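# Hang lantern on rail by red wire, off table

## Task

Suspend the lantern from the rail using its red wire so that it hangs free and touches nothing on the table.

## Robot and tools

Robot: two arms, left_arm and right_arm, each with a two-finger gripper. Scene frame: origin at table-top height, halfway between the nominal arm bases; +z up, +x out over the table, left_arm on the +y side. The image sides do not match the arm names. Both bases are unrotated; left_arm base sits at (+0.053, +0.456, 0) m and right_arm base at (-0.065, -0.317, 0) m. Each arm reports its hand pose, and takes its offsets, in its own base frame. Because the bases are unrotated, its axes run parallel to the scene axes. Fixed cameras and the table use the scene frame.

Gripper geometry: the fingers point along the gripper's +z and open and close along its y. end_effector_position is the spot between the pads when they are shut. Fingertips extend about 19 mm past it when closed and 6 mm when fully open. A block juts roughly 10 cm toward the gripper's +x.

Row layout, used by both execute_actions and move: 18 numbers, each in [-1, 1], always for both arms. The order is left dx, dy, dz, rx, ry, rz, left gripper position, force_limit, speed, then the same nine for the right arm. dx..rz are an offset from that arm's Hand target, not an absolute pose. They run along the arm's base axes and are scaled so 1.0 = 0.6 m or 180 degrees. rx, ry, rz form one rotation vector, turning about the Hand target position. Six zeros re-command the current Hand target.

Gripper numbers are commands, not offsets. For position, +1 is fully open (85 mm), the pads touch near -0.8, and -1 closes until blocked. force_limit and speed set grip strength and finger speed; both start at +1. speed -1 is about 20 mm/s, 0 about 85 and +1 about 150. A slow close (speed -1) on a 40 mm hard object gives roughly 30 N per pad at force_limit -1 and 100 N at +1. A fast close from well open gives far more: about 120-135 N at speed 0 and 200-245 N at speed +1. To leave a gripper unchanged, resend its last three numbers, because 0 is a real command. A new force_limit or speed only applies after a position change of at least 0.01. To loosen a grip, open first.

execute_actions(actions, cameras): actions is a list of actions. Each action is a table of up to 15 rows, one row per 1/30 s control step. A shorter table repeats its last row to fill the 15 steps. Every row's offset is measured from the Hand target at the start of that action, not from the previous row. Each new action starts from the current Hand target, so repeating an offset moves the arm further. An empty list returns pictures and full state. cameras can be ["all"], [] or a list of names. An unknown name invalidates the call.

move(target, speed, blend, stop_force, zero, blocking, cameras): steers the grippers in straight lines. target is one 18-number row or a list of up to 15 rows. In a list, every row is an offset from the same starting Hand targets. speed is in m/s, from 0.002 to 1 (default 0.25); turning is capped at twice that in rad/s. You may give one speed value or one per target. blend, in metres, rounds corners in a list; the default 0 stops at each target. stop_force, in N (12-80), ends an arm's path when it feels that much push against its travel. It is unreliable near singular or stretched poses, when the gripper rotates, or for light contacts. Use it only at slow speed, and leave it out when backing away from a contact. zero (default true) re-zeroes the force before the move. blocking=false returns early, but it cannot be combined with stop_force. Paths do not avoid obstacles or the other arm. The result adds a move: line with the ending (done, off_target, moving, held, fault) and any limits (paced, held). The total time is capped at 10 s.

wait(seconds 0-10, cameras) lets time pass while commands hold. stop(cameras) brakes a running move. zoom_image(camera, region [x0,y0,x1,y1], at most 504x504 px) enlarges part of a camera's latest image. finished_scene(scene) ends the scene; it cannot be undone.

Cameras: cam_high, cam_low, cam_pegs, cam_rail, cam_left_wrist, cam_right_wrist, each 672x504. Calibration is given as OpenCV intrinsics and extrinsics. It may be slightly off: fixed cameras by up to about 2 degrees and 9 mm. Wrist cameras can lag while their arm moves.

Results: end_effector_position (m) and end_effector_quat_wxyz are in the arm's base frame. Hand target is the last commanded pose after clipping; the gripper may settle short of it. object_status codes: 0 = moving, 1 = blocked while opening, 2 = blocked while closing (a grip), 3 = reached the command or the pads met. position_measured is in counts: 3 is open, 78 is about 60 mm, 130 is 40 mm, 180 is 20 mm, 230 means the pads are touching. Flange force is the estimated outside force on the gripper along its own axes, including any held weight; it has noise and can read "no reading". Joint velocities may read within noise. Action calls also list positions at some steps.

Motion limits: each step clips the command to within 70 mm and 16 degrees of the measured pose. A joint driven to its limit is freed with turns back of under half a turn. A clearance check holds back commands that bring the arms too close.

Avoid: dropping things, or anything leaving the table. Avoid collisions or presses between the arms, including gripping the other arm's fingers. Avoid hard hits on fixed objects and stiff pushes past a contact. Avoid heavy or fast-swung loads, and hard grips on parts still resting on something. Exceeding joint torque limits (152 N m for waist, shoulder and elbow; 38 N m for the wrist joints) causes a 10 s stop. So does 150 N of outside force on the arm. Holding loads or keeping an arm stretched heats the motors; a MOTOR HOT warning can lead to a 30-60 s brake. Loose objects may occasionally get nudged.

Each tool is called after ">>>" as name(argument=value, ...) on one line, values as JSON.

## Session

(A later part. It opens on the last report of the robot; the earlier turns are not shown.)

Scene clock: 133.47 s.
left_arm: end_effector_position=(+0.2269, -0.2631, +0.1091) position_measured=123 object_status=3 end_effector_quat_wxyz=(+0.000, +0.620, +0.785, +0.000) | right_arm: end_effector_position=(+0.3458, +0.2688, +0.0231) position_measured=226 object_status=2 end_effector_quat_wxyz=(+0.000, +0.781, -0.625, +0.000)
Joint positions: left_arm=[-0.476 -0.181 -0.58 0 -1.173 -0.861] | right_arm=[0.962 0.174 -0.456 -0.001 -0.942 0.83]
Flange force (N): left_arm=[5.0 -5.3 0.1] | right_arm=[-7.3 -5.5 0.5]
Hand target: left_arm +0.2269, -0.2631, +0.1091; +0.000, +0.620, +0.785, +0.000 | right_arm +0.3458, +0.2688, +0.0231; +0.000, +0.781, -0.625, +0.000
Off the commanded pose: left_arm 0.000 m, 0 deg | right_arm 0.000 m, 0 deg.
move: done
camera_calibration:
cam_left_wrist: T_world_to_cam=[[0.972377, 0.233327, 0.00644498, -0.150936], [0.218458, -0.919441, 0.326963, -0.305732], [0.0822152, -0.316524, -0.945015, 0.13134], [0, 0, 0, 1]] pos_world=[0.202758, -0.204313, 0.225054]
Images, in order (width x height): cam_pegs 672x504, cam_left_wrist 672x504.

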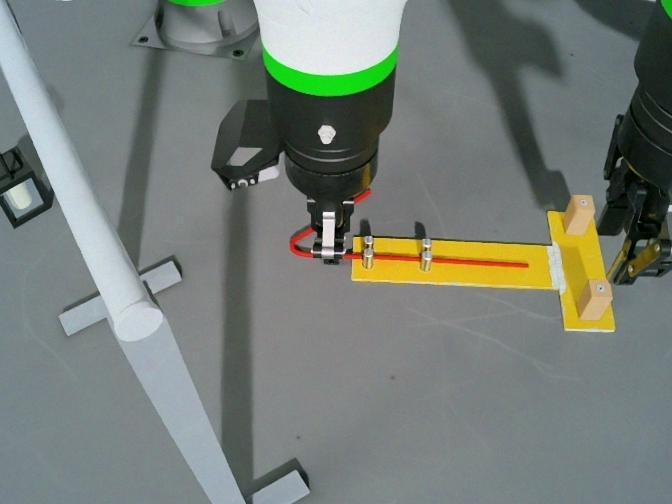

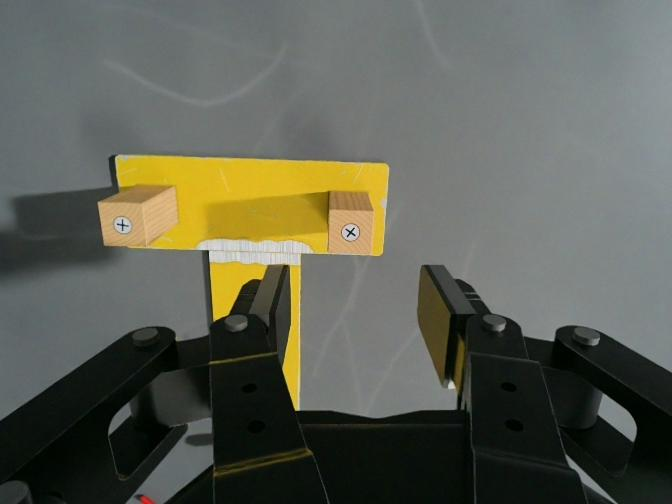

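>>> move(target=[[0,0,-0.13,0,0,0,0.05,-1,-0.5,0,0,0,0,0,0,-1,0,-1]], speed=0.06, stop_force=15, cameras=["cam_left_wrist"])

>>> move(target=[[0,0,0,0,0,0,-1,-1,-1,0,0,0,0,0,0,-1,0,-1]], cameras=["cam_left_wrist","cam_pegs"])

Scene clock: 136.30 s.
left_arm: end_effector_position=(+0.2269, -0.2631, +0.0311) position_measured=123 object_status=3 end_effector_quat_wxyz=(+0.000, +0.620, +0.785, +0.000) | right_arm: end_effector_position=(+0.3458, +0.2688, +0.0231) position_measured=226 object_status=2 end_effector_quat_wxyz=(+0.000, +0.781, -0.625, +0.000)
Joint positions: left_arm=[-0.476 -0.066 -0.688 0 -0.949 -0.861] | right_arm=[0.962 0.174 -0.456 -0.001 -0.942 0.83]
Flange force (N): left_arm=[4.4 -5.9 -2.3] | right_arm=[-7.7 -5.1 0.4]
Hand target: left_arm +0.2269, -0.2631, +0.0311; +0.000, +0.620, +0.785, +0.000 | right_arm +0.3458, +0.2688, +0.0231; +0.000, +0.781, -0.625, +0.000
Off the commanded pose: left_arm 0.000 m, 0 deg | right_arm 0.000 m, 0 deg.
move: done
camera_calibration:
cam_left_wrist: T_world_to_cam=[[0.972398, 0.233238, 0.0064776, -0.15046], [0.218363, -0.919463, 0.326962, -0.280214], [0.082216, -0.316523, -0.945015, 0.0576285], [0, 0, 0, 1]] pos_world=[0.202758, -0.204313, 0.147054]
Images, in order (width x height): cam_left_wrist 672x504.

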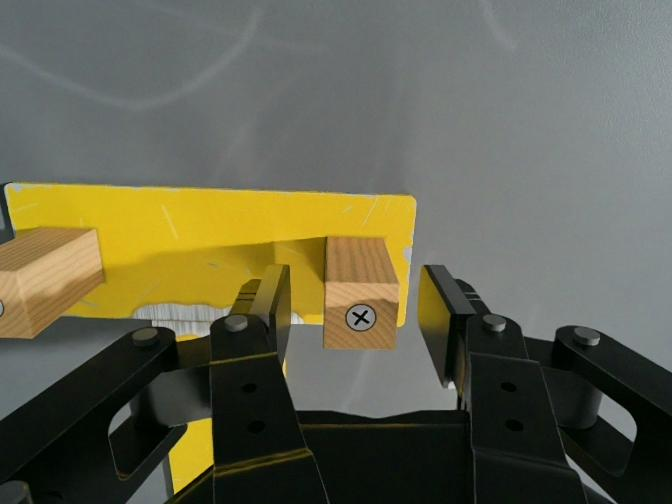

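Scene clock: 137.67 s.
left_arm: end_effector_position=(+0.2269, -0.2631, +0.0311) position_measured=180 object_status=2 end_effector_quat_wxyz=(+0.000, +0.620, +0.785, +0.000) | right_arm: end_effector_position=(+0.3458, +0.2688, +0.0231) position_measured=226 object_status=2 end_effector_quat_wxyz=(+0.000, +0.781, -0.625, +0.000)
Joint positions: left_arm=[-0.476 -0.066 -0.688 0 -0.949 -0.861] | right_arm=[0.962 0.174 -0.456 -0.001 -0.942 0.83]
Flange force (N): left_arm=[8.7 -6.2 -12.9] | right_arm=[-7.0 -5.8 0.1]
Hand target: left_arm +0.2269, -0.2631, +0.0311; +0.000, +0.620, +0.785, +0.000 | right_arm +0.3458, +0.2688, +0.0231; +0.000, +0.781, -0.625, +0.000
Off the commanded pose: left_arm 0.000 m, 0 deg | right_arm 0.000 m, 0 deg.
move: done
camera_calibration:
cam_left_wrist: T_world_to_cam=[[0.9724, 0.23323, 0.00645563, -0.150459], [0.218355, -0.919435, 0.327049, -0.280219], [0.0822133, -0.316613, -0.944985, 0.0576063], [0, 0, 0, 1]] pos_world=[0.202758, -0.204312, 0.147054]
Images, in order (width x height): cam_pegs 672x504, cam_left_wrist 672x504.

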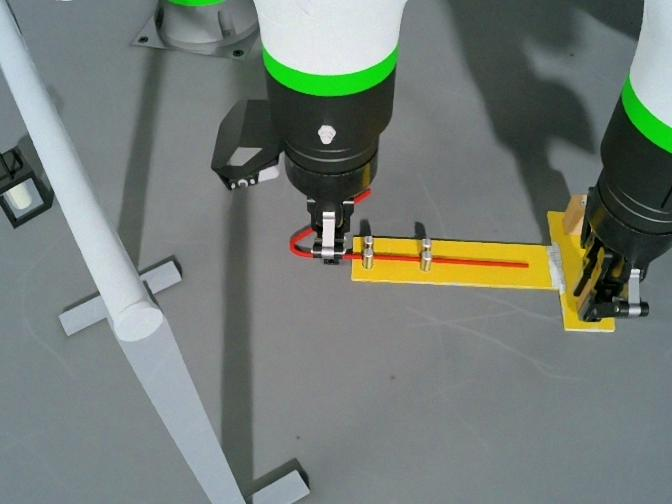

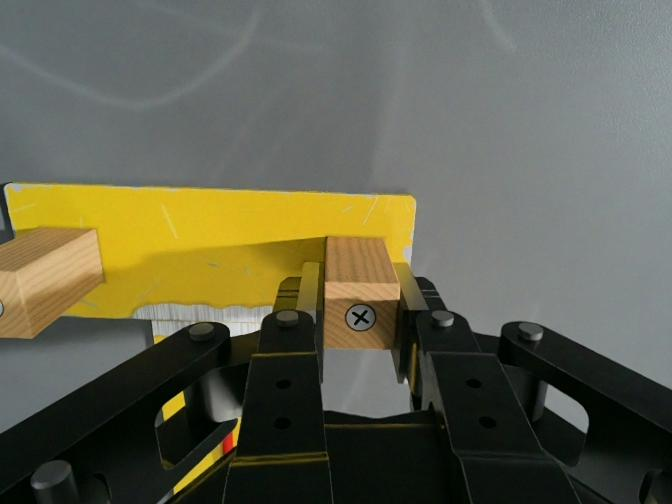

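>>> move(target=[[0,0,0,0,0,0,-1,-1,-1,0.0307,0.0087,0.001,0,0,0.1667,-1,0,-1],[0,0,0,0,0,0,-1,-1,-1,0.0527,0.0313,0.002,0,0,0.3333,-1,0,-1],[0,0,0,0,0,0,-1,-1,-1,0.0603,0.0622,0.004,0,0,0.5,-1,0,-1],[0,0,0,0,0,0,-1,-1,-1,0.0518,0.0928,0.006,0,0,0.6667,-1,0,-1],[0,0,0,0,0,0,-1,-1,-1,0.042,0.1048,0.006,0,0,0.75,-1,0,-1]], speed=0.1, blend=[0.01,0.01,0.01,0.01,0], cameras=["cam_pegs","cam_right_wrist"])

Scene clock: 148.97 s.
left_arm: end_effector_position=(+0.2269, -0.2631, +0.0311) position_measured=180 object_status=2 end_effector_quat_wxyz=(+0.000, +0.620, +0.785, +0.000) | right_arm: end_effector_position=(+0.3779, +0.3209, +0.0264) position_measured=226 object_status=2 end_effector_quat_wxyz=(+0.000, +0.949, +0.315, +0.000)
Joint positions: left_arm=[-0.476 -0.066 -0.688 0 -0.949 -0.861] | right_arm=[0.97 0.298 -0.289 0.001 -0.984 2.813]
Flange force (N): left_arm=[3.7 -5.0 -2.5] | right_arm=[8.7 -4.3 0.8]
Hand target: left_arm +0.2269, -0.2631, +0.0311; +0.000, +0.620, +0.785, +0.000 | right_arm +0.3779, +0.3209, +0.0264; +0.000, +0.949, +0.315, +0.000 (not the last commanded pose)
Off the commanded pose: left_arm 0.000 m, 0 deg | right_arm 0.013 m, 21 deg.
move: off_target (right_arm; path cut at 10 s); path passed 3 of 5 targets
camera_calibration:
cam_right_wrist: T_world_to_cam=[[0.591244, -0.806391, -0.0128228, 0.0462203], [-0.750529, -0.555967, 0.35722, 0.467662], [-0.295188, -0.20158, -0.933932, 0.323956], [0, 0, 0, 1]] pos_world=[0.419295, 0.36258, 0.136088]
Images, in order (width x height): cam_pegs 672x504, cam_right_wrist 672x504.

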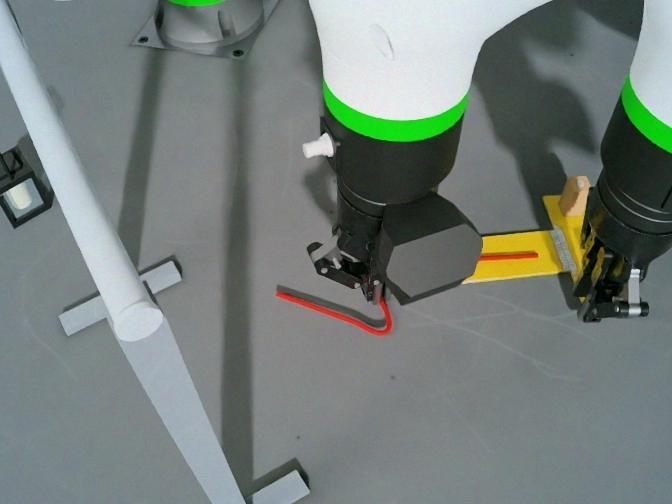

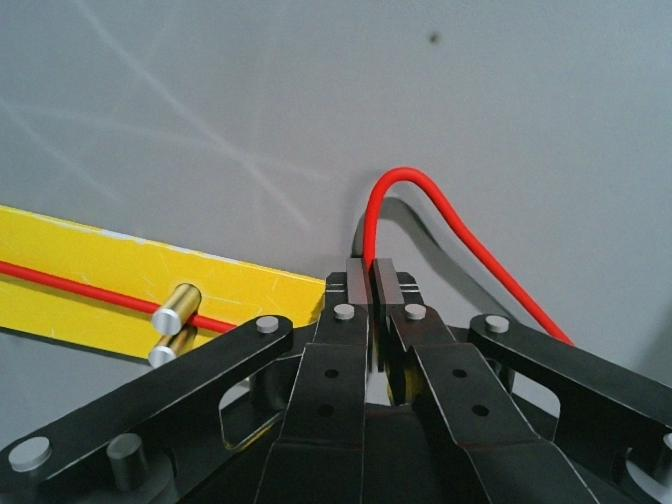

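>>> move(target=[[0,0,0,0,0,0,-0.97,0.3,-1,0,0,0,0,0,0,-1,0,-1],[0,0,0,0,0,0,-0.97,0.3,-1,-0.0073,0.0112,0,0,0,0.0972,-1,0,-1],[0,0,0,0,0,0,-0.97,0.3,-1,-0.0177,0.0195,0.0005,0,0,0.1944,-1,0,-1]], speed=0.1, cameras=["cam_pegs","cam_right_wrist","cam_left_wrist"])

Scene clock: 155.73 s.
left_arm: end_effector_position=(+0.2269, -0.2631, +0.0311) position_measured=231 object_status=3 end_effector_quat_wxyz=(+0.000, +0.620, +0.785, +0.000) | right_arm: end_effector_position=(+0.3673, +0.3326, +0.0267) position_measured=226 object_status=2 end_effector_quat_wxyz=(+0.000, +0.810, +0.586, +0.000)
Joint positions: left_arm=[-0.476 -0.066 -0.688 0 -0.949 -0.861] | right_arm=[1.002 0.297 -0.29 0.001 -0.984 3.392]
Flange force (N): left_arm=[4.7 -5.7 -2.6] | right_arm=[10.1 0.6 1.1]
Hand target: left_arm +0.2269, -0.2631, +0.0311; +0.000, +0.620, +0.785, +0.000 | right_arm +0.3673, +0.3326, +0.0267; +0.000, +0.810, +0.586, +0.000
Off the commanded pose: left_arm 0.000 m, 0 deg | right_arm 0.000 m, 0 deg.
move: done
camera_calibration:
cam_left_wrist: T_world_to_cam=[[0.972379, 0.233319, 0.006423, -0.150432], [0.21845, -0.919412, 0.32705, -0.280234], [0.0822124, -0.316613, -0.944985, 0.0576064], [0, 0, 0, 1]] pos_world=[0.202758, -0.204313, 0.147054]
cam_right_wrist: T_world_to_cam=[[0.946791, -0.321593, -0.0128538, -0.229905], [-0.296049, -0.885865, 0.357209, 0.40894], [-0.126263, -0.334397, -0.933936, 0.305502], [0, 0, 0, 1]] pos_world=[0.377312, 0.390488, 0.136288]
Images, in order (width x height): cam_pegs 672x504, cam_left_wrist 672x504, cam_right_wrist 672x504.

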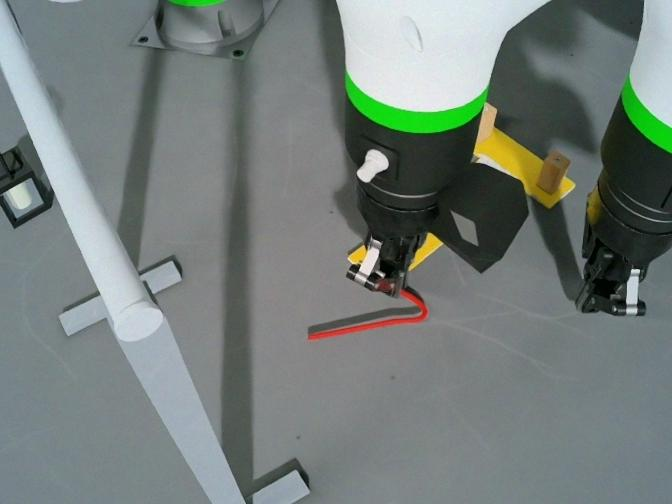

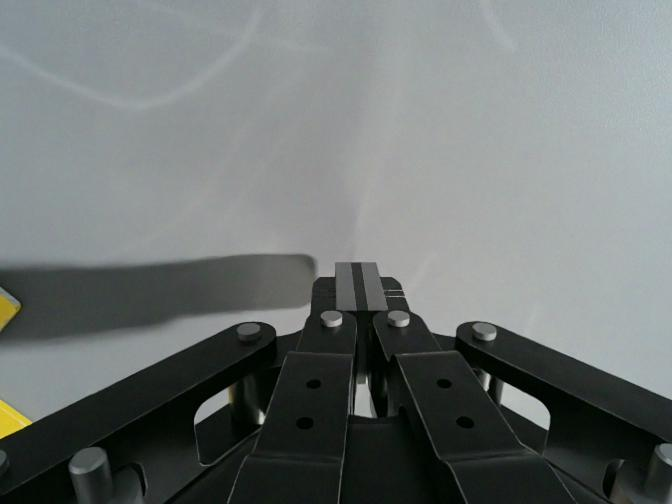

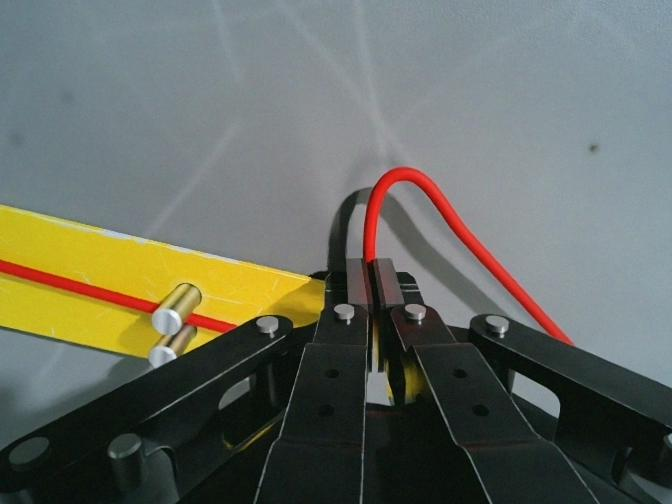

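>>> move(target=[[0,0,0.25,0,0,0,-0.97,0.3,-1,0,0,0,0,0,0,-1,0,-1],[0,0.1,0.25,0,0,0,-0.97,0.3,-1,0,0,0,0,0,-0.222,-1,0,-1]], cameras=["cam_pegs","cam_left_wrist","cam_right_wrist","cam_high"])

Scene clock: 161.03 s.
left_arm: end_effector_position=(+0.2269, -0.2031, +0.1811) position_measured=231 object_status=3 end_effector_quat_wxyz=(+0.000, +0.620, +0.785, +0.000) | right_arm: end_effector_position=(+0.3673, +0.3326, +0.0267) position_measured=226 object_status=2 end_effector_quat_wxyz=(+0.000, +0.962, +0.274, +0.000)
Joint positions: left_arm=[-0.289 -0.37 -0.542 0 -1.398 -1.048] | right_arm=[1.002 0.297 -0.289 0.001 -0.985 2.695]
Flange force (N): left_arm=[2.4 -4.9 1.1] | right_arm=[8.8 -5.5 1.0]
Hand target: left_arm +0.2269, -0.2031, +0.1811; +0.000, +0.620, +0.785, +0.000 | right_arm +0.3673, +0.3326, +0.0267; +0.000, +0.962, +0.274, +0.000
Off the commanded pose: left_arm 0.000 m, 0 deg | right_arm 0.000 m, 0 deg.
move: done
camera_calibration:
cam_left_wrist: T_world_to_cam=[[0.972398, 0.233238, 0.0064776, -0.165426], [0.218363, -0.919463, 0.326962, -0.274091], [0.082216, -0.316523, -0.945015, 0.218372], [0, 0, 0, 1]] pos_world=[0.202758, -0.144313, 0.297054]
cam_right_wrist: T_world_to_cam=[[0.519267, -0.854516, -0.0128445, 0.104348], [-0.795805, -0.488959, 0.357231, 0.460502], [-0.31154, -0.175276, -0.933928, 0.320745], [0, 0, 0, 1]] pos_world=[0.41221, 0.370553, 0.136388]
Images, in order (width x height): cam_high 672x504, cam_pegs 672x504, cam_left_wrist 672x504, cam_right_wrist 672x504.

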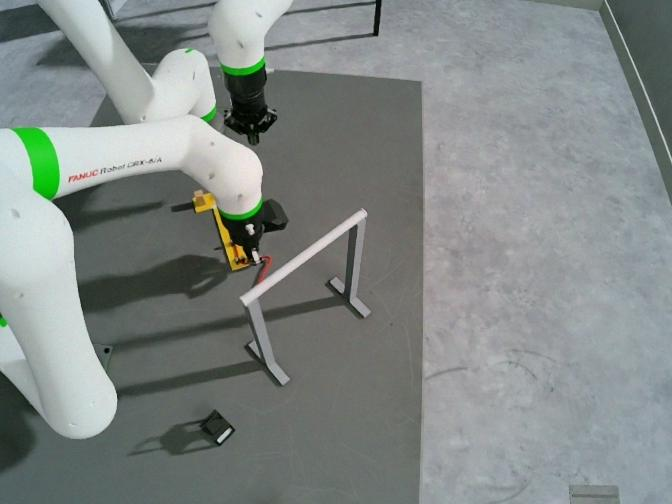

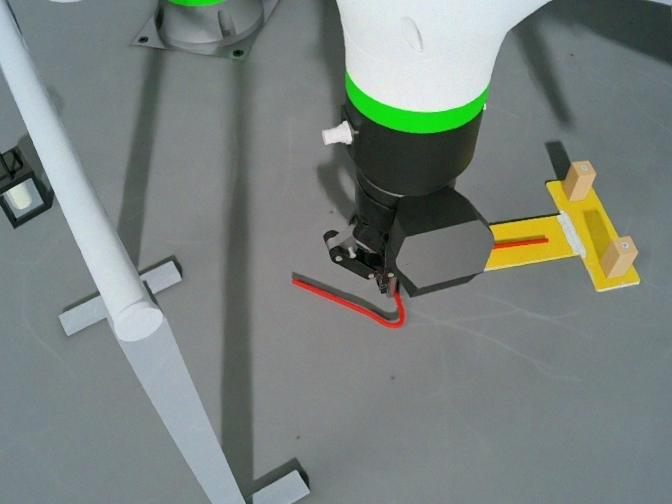

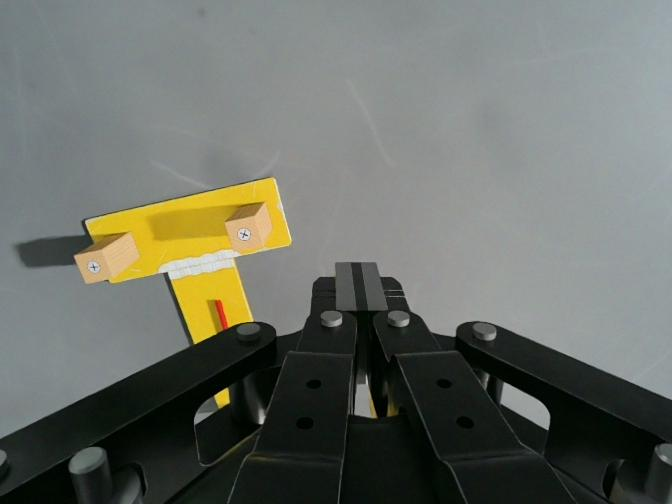

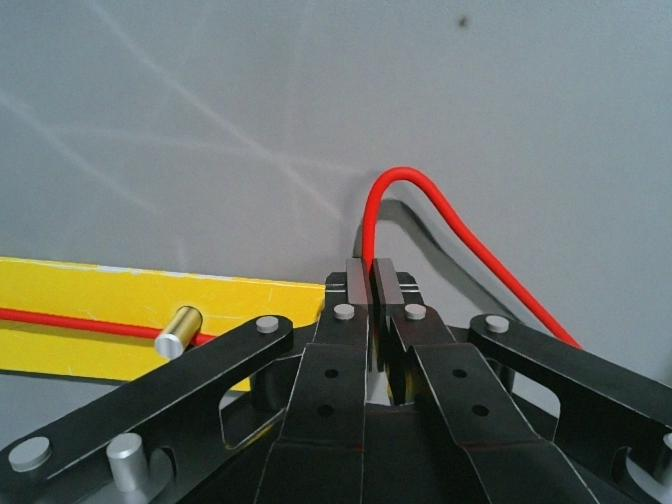

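>>> move(target=[[-0.148,-0.0865,0,0,0,0,-0.97,0.3,-1,0,0,0,0,0,0,-1,0,-1],[-0.148,-0.0865,-0.243,0,0,0,-0.97,0.3,-1,0,0,0,0,0,0,-1,0,-1]], speed=0.15, stop_force=15, cameras=["cam_pegs","cam_left_wrist"])

Scene clock: 164.87 s.
left_arm: end_effector_position=(+0.1381, -0.2550, +0.0353) position_measured=231 object_status=3 end_effector_quat_wxyz=(+0.000, +0.620, +0.785, +0.000) | right_arm: end_effector_position=(+0.3673, +0.3326, +0.0267) position_measured=226 object_status=2 end_effector_quat_wxyz=(+0.000, +0.962, +0.274, +0.000)
Joint positions: left_arm=[-0.61 -0.249 -0.826 0 -0.994 -0.727] | right_arm=[1.002 0.297 -0.29 0.001 -0.985 2.694]
Flange force (N): left_arm=[4.6 -4.6 -1.6] | right_arm=[8.3 -5.1 1.3]
Hand target: left_arm +0.1381, -0.2550, +0.0353; +0.000, +0.620, +0.785, +0.000 | right_arm +0.3673, +0.3326, +0.0267; +0.000, +0.962, +0.274, +0.000
Off the commanded pose: left_arm 0.000 m, 0 deg | right_arm 0.000 m, 0 deg.
move: done
camera_calibration:
cam_left_wrist: T_world_to_cam=[[0.972379, 0.233319, 0.006423, -0.0660013], [0.21845, -0.919412, 0.32705, -0.254762], [0.0822124, -0.316613, -0.944985, 0.0714403], [0, 0, 0, 1]] pos_world=[0.113958, -0.196213, 0.151254]
Images, in order (width x height): cam_pegs 672x504, cam_left_wrist 672x504.

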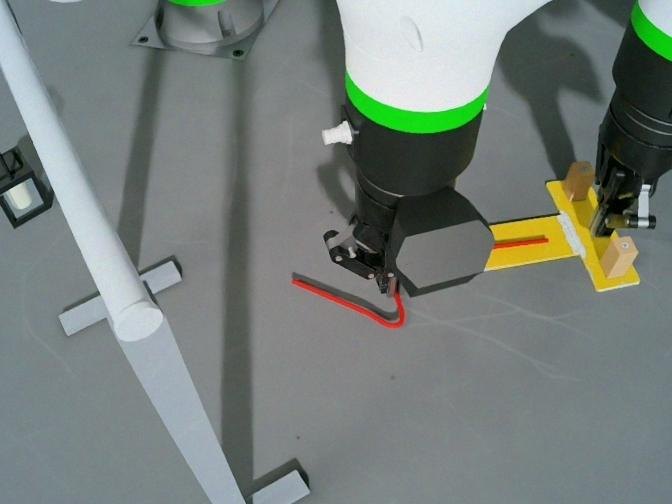

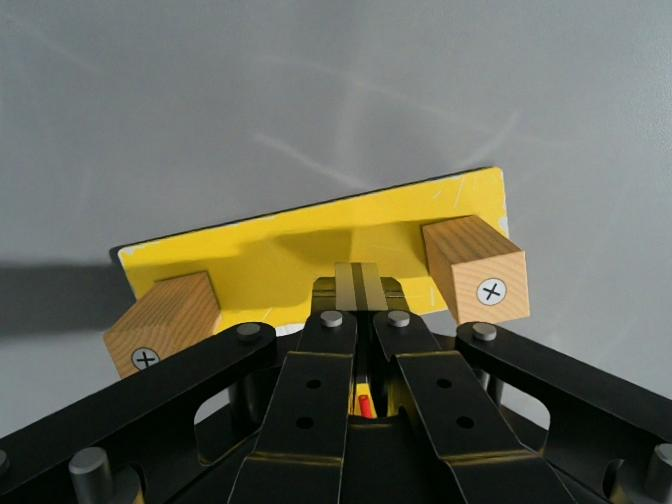

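>>> move(target=[[0,0,0,0,0,0,-0.97,0.3,-1,-0.0125,0.0195,0,0,0,0.1667,-1,0,-1],[0,0,0,0,0,0,-0.97,0.3,-1,-0.022,0.026,0,0,0,0.25,-1,0,-1]], speed=0.1, blend=[0.01,0], cameras=["cam_pegs","cam_left_wrist","cam_right_wrist"])

Scene clock: 167.77 s.
left_arm: end_effector_position=(+0.1381, -0.2550, +0.0353) position_measured=231 object_status=3 end_effector_quat_wxyz=(+0.000, +0.620, +0.785, +0.000) | right_arm: end_effector_position=(+0.3643, +0.3373, +0.0267) position_measured=226 object_status=2 end_effector_quat_wxyz=(+0.001, +0.929, +0.371, +0.000)
Joint positions: left_arm=[-0.61 -0.249 -0.826 0 -0.994 -0.727] | right_arm=[1.013 0.299 -0.287 0.001 -0.985 2.889]
Flange force (N): left_arm=[4.3 -4.8 -2.3] | right_arm=[10.5 -2.7 1.2]
Hand target: left_arm +0.1381, -0.2550, +0.0353; +0.000, +0.620, +0.785, +0.000 | right_arm +0.3643, +0.3372, +0.0267; +0.001, +0.929, +0.371, +0.000 (not the last commanded pose)
Off the commanded pose: left_arm 0.000 m, 0 deg | right_arm 0.015 m, 33 deg.
move: held (right_arm; a check stopped the path); path passed 0 of 2 targets; limits=held
pose unreachable (right arm): on one or more control steps of this call, first in action 0 (counted from 0), this arm could not follow its commanded pose, so it was not sent that pose on those steps. It may still have moved: this result reports where it is.
cause: moving toward the commanded pose would bring a part of the arm too close to another arm (a part of this arm just beyond joint 4 (forearm roll) and a part of the left arm just beyond its joint 5 (wrist pitch), 4 mm apart when this arm was first held).
camera_calibration:
cam_left_wrist: T_world_to_cam=[[0.972379, 0.233319, 0.006423, -0.0660013], [0.21845, -0.919412, 0.32705, -0.254762], [0.0822124, -0.316613, -0.944985, 0.0714403], [0, 0, 0, 1]] pos_world=[0.113958, -0.196213, 0.151254]
cam_right_wrist: T_world_to_cam=[[0.682609, -0.730679, -0.012369, 0.00865914], [-0.67952, -0.640861, 0.357142, 0.469297], [-0.268883, -0.235383, -0.933968, 0.325371], [0, 0, 0, 1]] pos_world=[0.400473, 0.383668, 0.136388]
Images, in order (width x height): cam_pegs 672x504, cam_left_wrist 672x504, cam_right_wrist 672x504.

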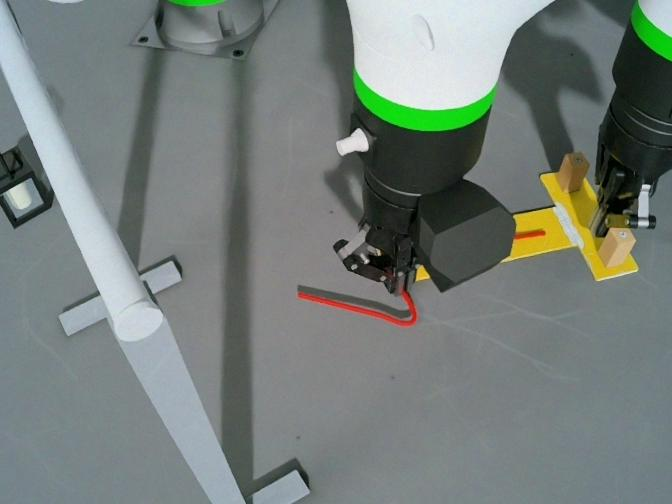

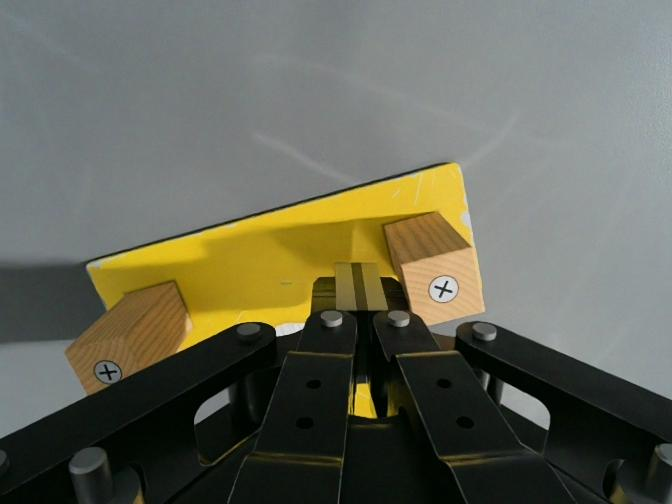

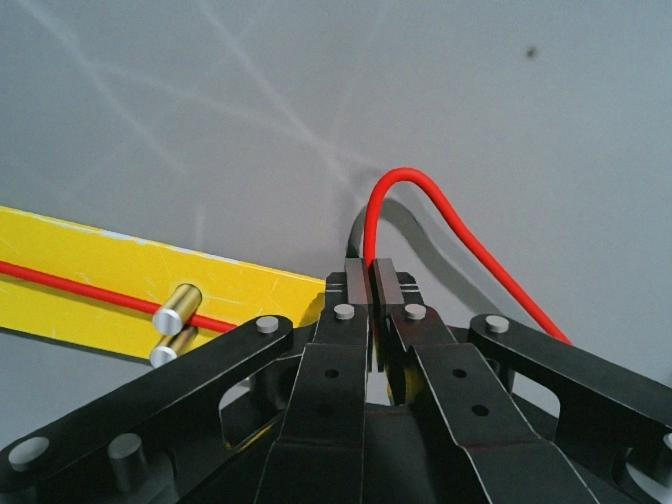

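>>> move(target=[[0,0,0.006,-0.125,0,0,-0.97,0.3,-1,0,0,0,0,0,0,-1,0,-1],[0,0,0.006,-0.125,0,0,-0.97,0.3,-1,-0.0075,0.0135,0,0,0,0.11,-1,0,-1],[0,0,0.006,-0.125,0,0,-0.97,0.3,-1,-0.017,0.019,0,0,0,0.1944,-1,0,-1]], speed=0.12, cameras=["cam_pegs","cam_left_wrist","cam_right_wrist"])

Scene clock: 174.43 s.
left_arm: end_effector_position=(+0.1386, -0.2555, +0.0395) position_measured=231 object_status=3 end_effector_quat_wxyz=(+0.113, +0.610, +0.770, -0.150) | right_arm: end_effector_position=(+0.3541, +0.3486, +0.0267) position_measured=226 object_status=2 end_effector_quat_wxyz=(+0.000, +0.774, +0.633, +0.000)
Joint positions: left_arm=[-0.159 -0.578 -1.187 0.461 -0.962 -1.447] | right_arm=[1.043 0.3 -0.286 0.001 -0.984 3.469]
Flange force (N): left_arm=no reading | right_arm=[10.7 3.3 1.7]
Hand target: left_arm +0.1381, -0.2550, +0.0389; +0.121, +0.608, +0.770, -0.153 | right_arm +0.3541, +0.3486, +0.0267; +0.000, +0.774, +0.633, +0.000
Off the commanded pose: left_arm 0.001 m, 1 deg | right_arm 0.000 m, 0 deg.
joint sent to its limit (left arm) — joint 3 (elbow), lower limit, where the elbow is as bent as it goes. The joint targets still meet the commanded pose.
move: done
camera_calibration:
cam_left_wrist: T_world_to_cam=[[0.972405, 0.216238, -0.087577, -0.067019], [0.22119, -0.73514, 0.640815, -0.222264], [0.0741874, -0.642503, -0.762683, -0.0140701], [0, 0, 0, 1]] pos_world=[0.115376, -0.157943, 0.12583]
cam_right_wrist: T_world_to_cam=[[0.978166, -0.207451, -0.0124324, -0.263178], [-0.189435, -0.914625, 0.357178, 0.391483], [-0.0854679, -0.347024, -0.933954, 0.299146], [0, 0, 0, 1]] pos_world=[0.35716, 0.407275, 0.136288]
Images, in order (width x height): cam_pegs 672x504, cam_left_wrist 672x504, cam_right_wrist 672x504.

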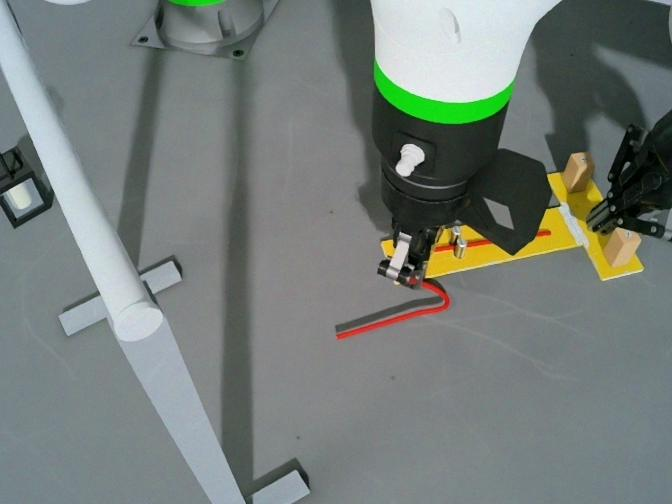

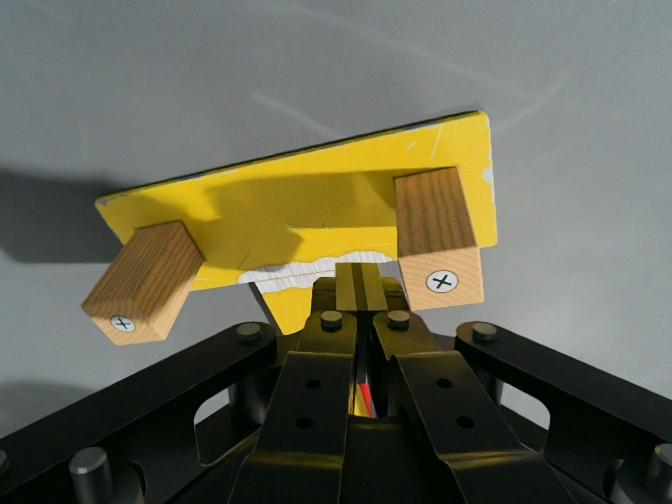

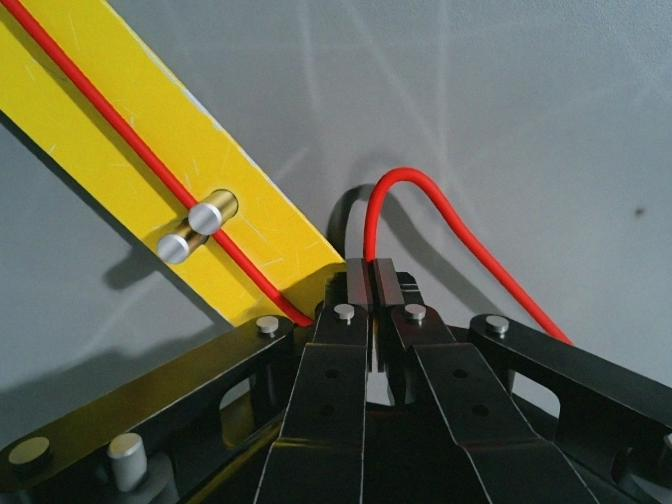

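>>> move(target=[[0,0,0,0,0,0,-0.97,0.3,-1,0,0,0,0,0,0,-0.5,-1,-1],[0,0.02,0.25,0,0,0,-0.97,0.3,-1,0,0,0.12,0,0,0,-0.4,-1,-1],[0.05,0.15,0.35,0.125,0,0,-0.97,0.3,-1,0.0815,-0.0317,0.15,0,0,-0.742,-0.4,-1,-1]], cameras=["cam_pegs","cam_right_wrist","cam_high"])

Scene clock: 188.00 s.
left_arm: end_effector_position=(+0.1681, -0.1650, +0.2489) position_measured=231 object_status=3 end_effector_quat_wxyz=(+0.000, +0.620, +0.785, +0.000) | right_arm: end_effector_position=(+0.4031, +0.3295, +0.1168) position_measured=179 object_status=3 end_effector_quat_wxyz=(+0.001, +0.887, -0.462, +0.000)
Joint positions: left_arm=[-0.192 -0.601 -0.512 0 -1.66 -1.145] | right_arm=[0.937 0.253 -0.11 0 -1.209 1.244]
Flange force (N): left_arm=[-1.4 -5.6 2.6] | right_arm=[-4.4 -10.8 -1.9]
Hand target: left_arm +0.1681, -0.1650, +0.2489; +0.000, +0.620, +0.785, +0.000 | right_arm +0.4030, +0.3296, +0.1167; +0.001, +0.887, -0.462, +0.000
Off the commanded pose: left_arm 0.000 m, 0 deg | right_arm 0.000 m, 0 deg.
move: done
camera_calibration:
cam_right_wrist: T_world_to_cam=[[-0.824475, -0.565762, -0.012412, 0.530742], [-0.532138, 0.767639, 0.357154, -0.0649692], [-0.192536, 0.301069, -0.933963, 0.210497], [0, 0, 0, 1]] pos_world=[0.443539, 0.286772, 0.226388]
Images, in order (width x height): cam_high 672x504, cam_pegs 672x504, cam_right_wrist 672x504.

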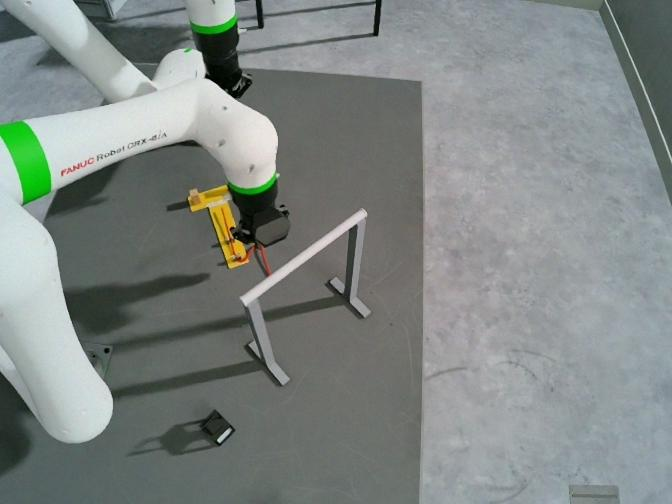

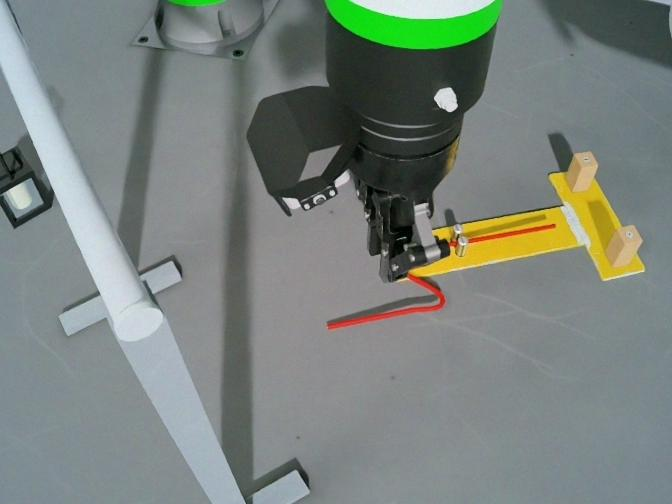

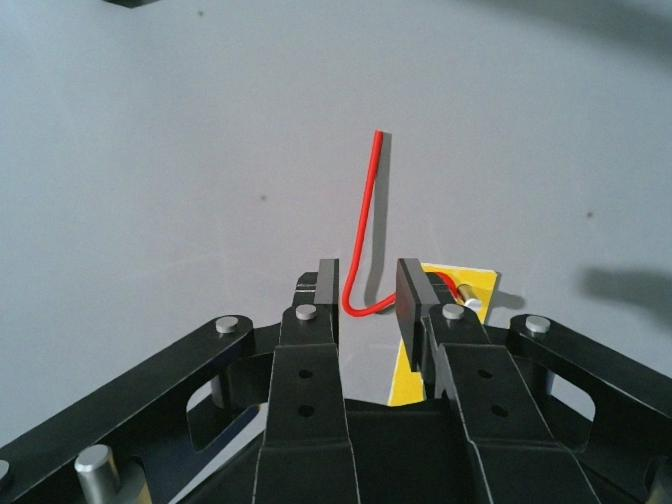

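>>> move(target=[[0,0,0,0,0,0,-0.97,0.3,-1,-0.0068,-0.001,-0.11,0,0,-0.045,-0.4,-1,-1],[0,0,0,0,0,0,-0.97,0.3,-1,-0.0068,-0.001,-0.157,0,0,-0.045,-0.4,-1,-1]], speed=[0.15,0.03], stop_force=14, cameras=["cam_pegs","cam_right_wrist"])

Scene clock: 191.57 s.
left_arm: end_effector_position=(+0.1681, -0.1650, +0.2489) position_measured=231 object_status=3 end_effector_quat_wxyz=(+0.000, +0.620, +0.785, +0.000) | right_arm: end_effector_position=(+0.3989, +0.3290, +0.0225) position_measured=179 object_status=3 end_effector_quat_wxyz=(+0.001, +0.852, -0.523, +0.000)
Joint positions: left_arm=[-0.192 -0.601 -0.512 0 -1.66 -1.145] | right_arm=[0.943 0.351 -0.228 -0.001 -0.993 1.097]
Flange force (N): left_arm=[-0.1 -5.3 2.5] | right_arm=[-4.2 -7.2 0.3]
Hand target: left_arm +0.1681, -0.1650, +0.2489; +0.000, +0.620, +0.785, +0.000 | right_arm +0.3989, +0.3290, +0.0225; +0.001, +0.852, -0.523, +0.000
Off the commanded pose: left_arm 0.000 m, 0 deg | right_arm 0.000 m, 0 deg.
move: done
camera_calibration:
cam_right_wrist: T_world_to_cam=[[-0.895876, -0.44413, -0.0124124, 0.514326], [-0.418841, 0.834884, 0.35713, -0.100526], [-0.148249, 0.325143, -0.933972, 0.0962587], [0, 0, 0, 1]] pos_world=[0.432938, 0.281057, 0.132188]
Images, in order (width x height): cam_pegs 672x504, cam_right_wrist 672x504.

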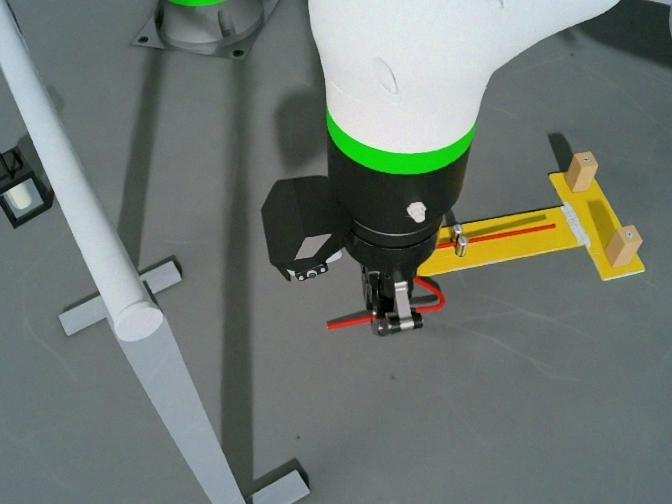

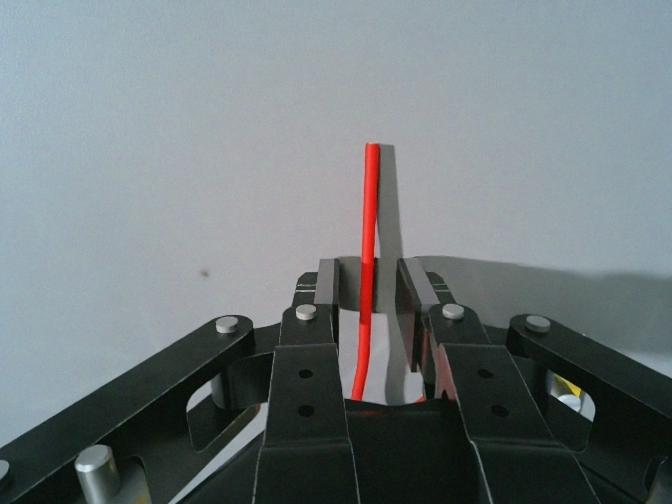

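Aligned. Grip and lift straight up.

>>> move(target=[[0,0,0,0,0,0,-0.97,0.3,-1,0,0,0,0,0,0,-1,0,-1],[0,0,0,0,0,0,-0.97,0.3,-1,0,0,0.1,0,0,0,-1,0,-1],[0,0,0,0,0,0,-0.97,0.3,-1,-0.1,0,0.4,0,0,0,-1,0,-1]], speed=[0.1,0.04,0.15], cameras=["all"])

Scene clock: 197.07 s.
left_arm: end_effector_position=(+0.1681, -0.1650, +0.2489) position_measured=231 object_status=3 end_effector_quat_wxyz=(+0.000, +0.620, +0.785, +0.000) | right_arm: end_effector_position=(+0.3390, +0.3290, +0.2625) position_measured=226 object_status=2 end_effector_quat_wxyz=(+0.001, +0.852, -0.523, +0.000)
Joint positions: left_arm=[-0.192 -0.601 -0.512 0 -1.66 -1.145] | right_arm=[1.049 0.061 0.016 0 -1.527 0.991]
Flange force (N): left_arm=[-0.3 -4.9 3.0] | right_arm=[-5.7 -6.8 -3.8]
Hand target: left_arm +0.1681, -0.1650, +0.2489; +0.000, +0.620, +0.785, +0.000 | right_arm +0.3389, +0.3290, +0.2625; +0.001, +0.852, -0.523, +0.000
Off the commanded pose: left_arm 0.000 m, 0 deg | right_arm 0.000 m, 0 deg.
move: done
camera_calibration:
cam_left_wrist: T_world_to_cam=[[0.972379, 0.233319, 0.006423, -0.117543], [0.21845, -0.919412, 0.32705, -0.248426], [0.0822124, -0.316613, -0.944985, 0.299318], [0, 0, 0, 1]] pos_world=[0.143958, -0.106213, 0.364854]
cam_right_wrist: T_world_to_cam=[[-0.895907, -0.444066, -0.0124814, 0.46357], [-0.41881, 0.834916, 0.357091, -0.211338], [-0.148151, 0.325148, -0.933986, 0.311391], [0, 0, 0, 1]] pos_world=[0.372939, 0.281057, 0.372088]

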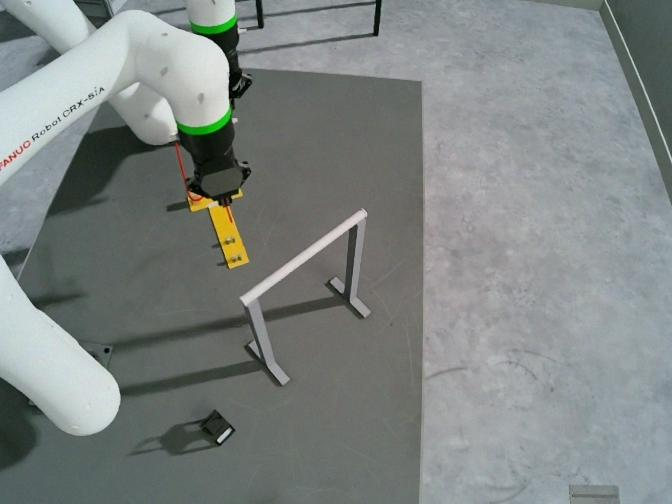

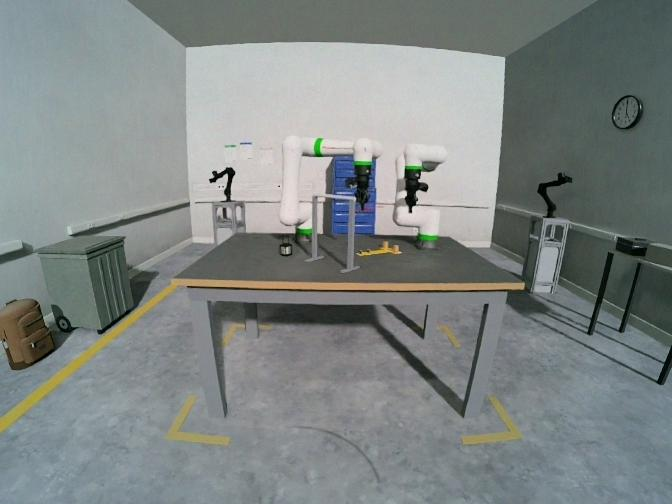

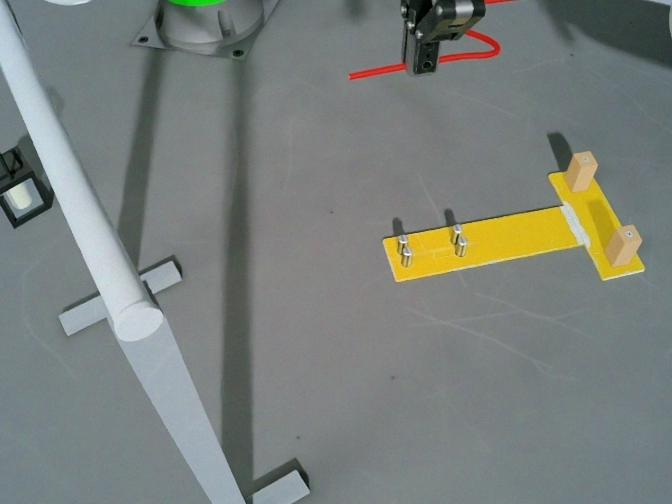

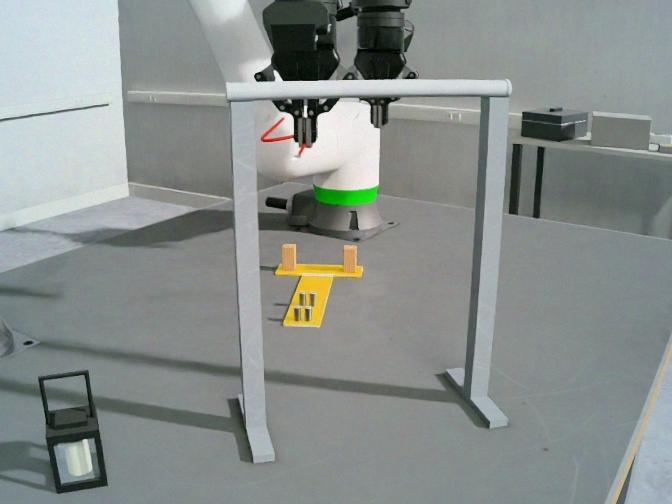

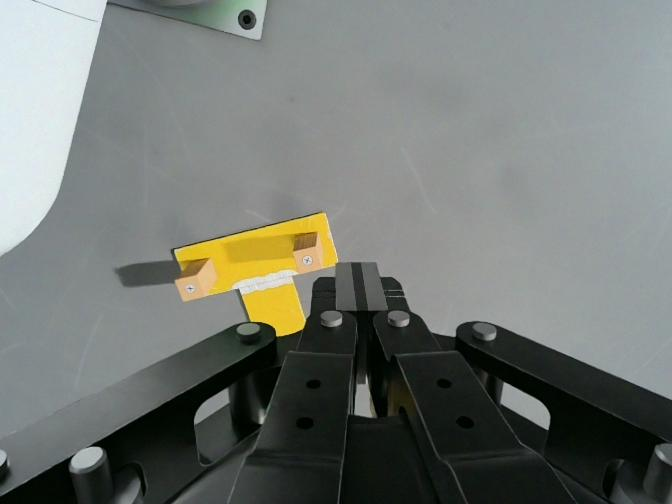

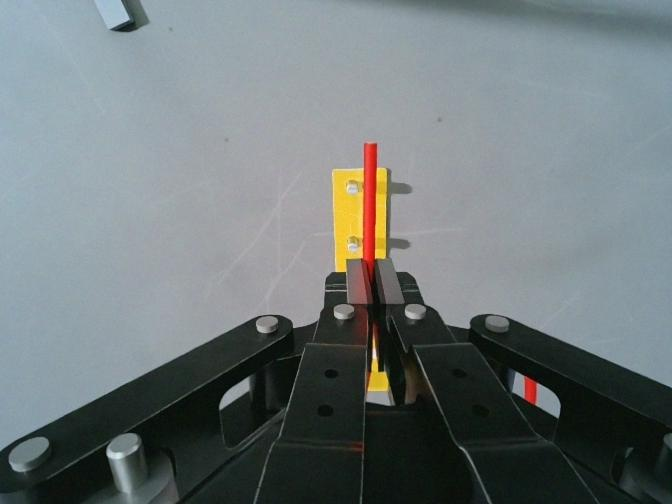

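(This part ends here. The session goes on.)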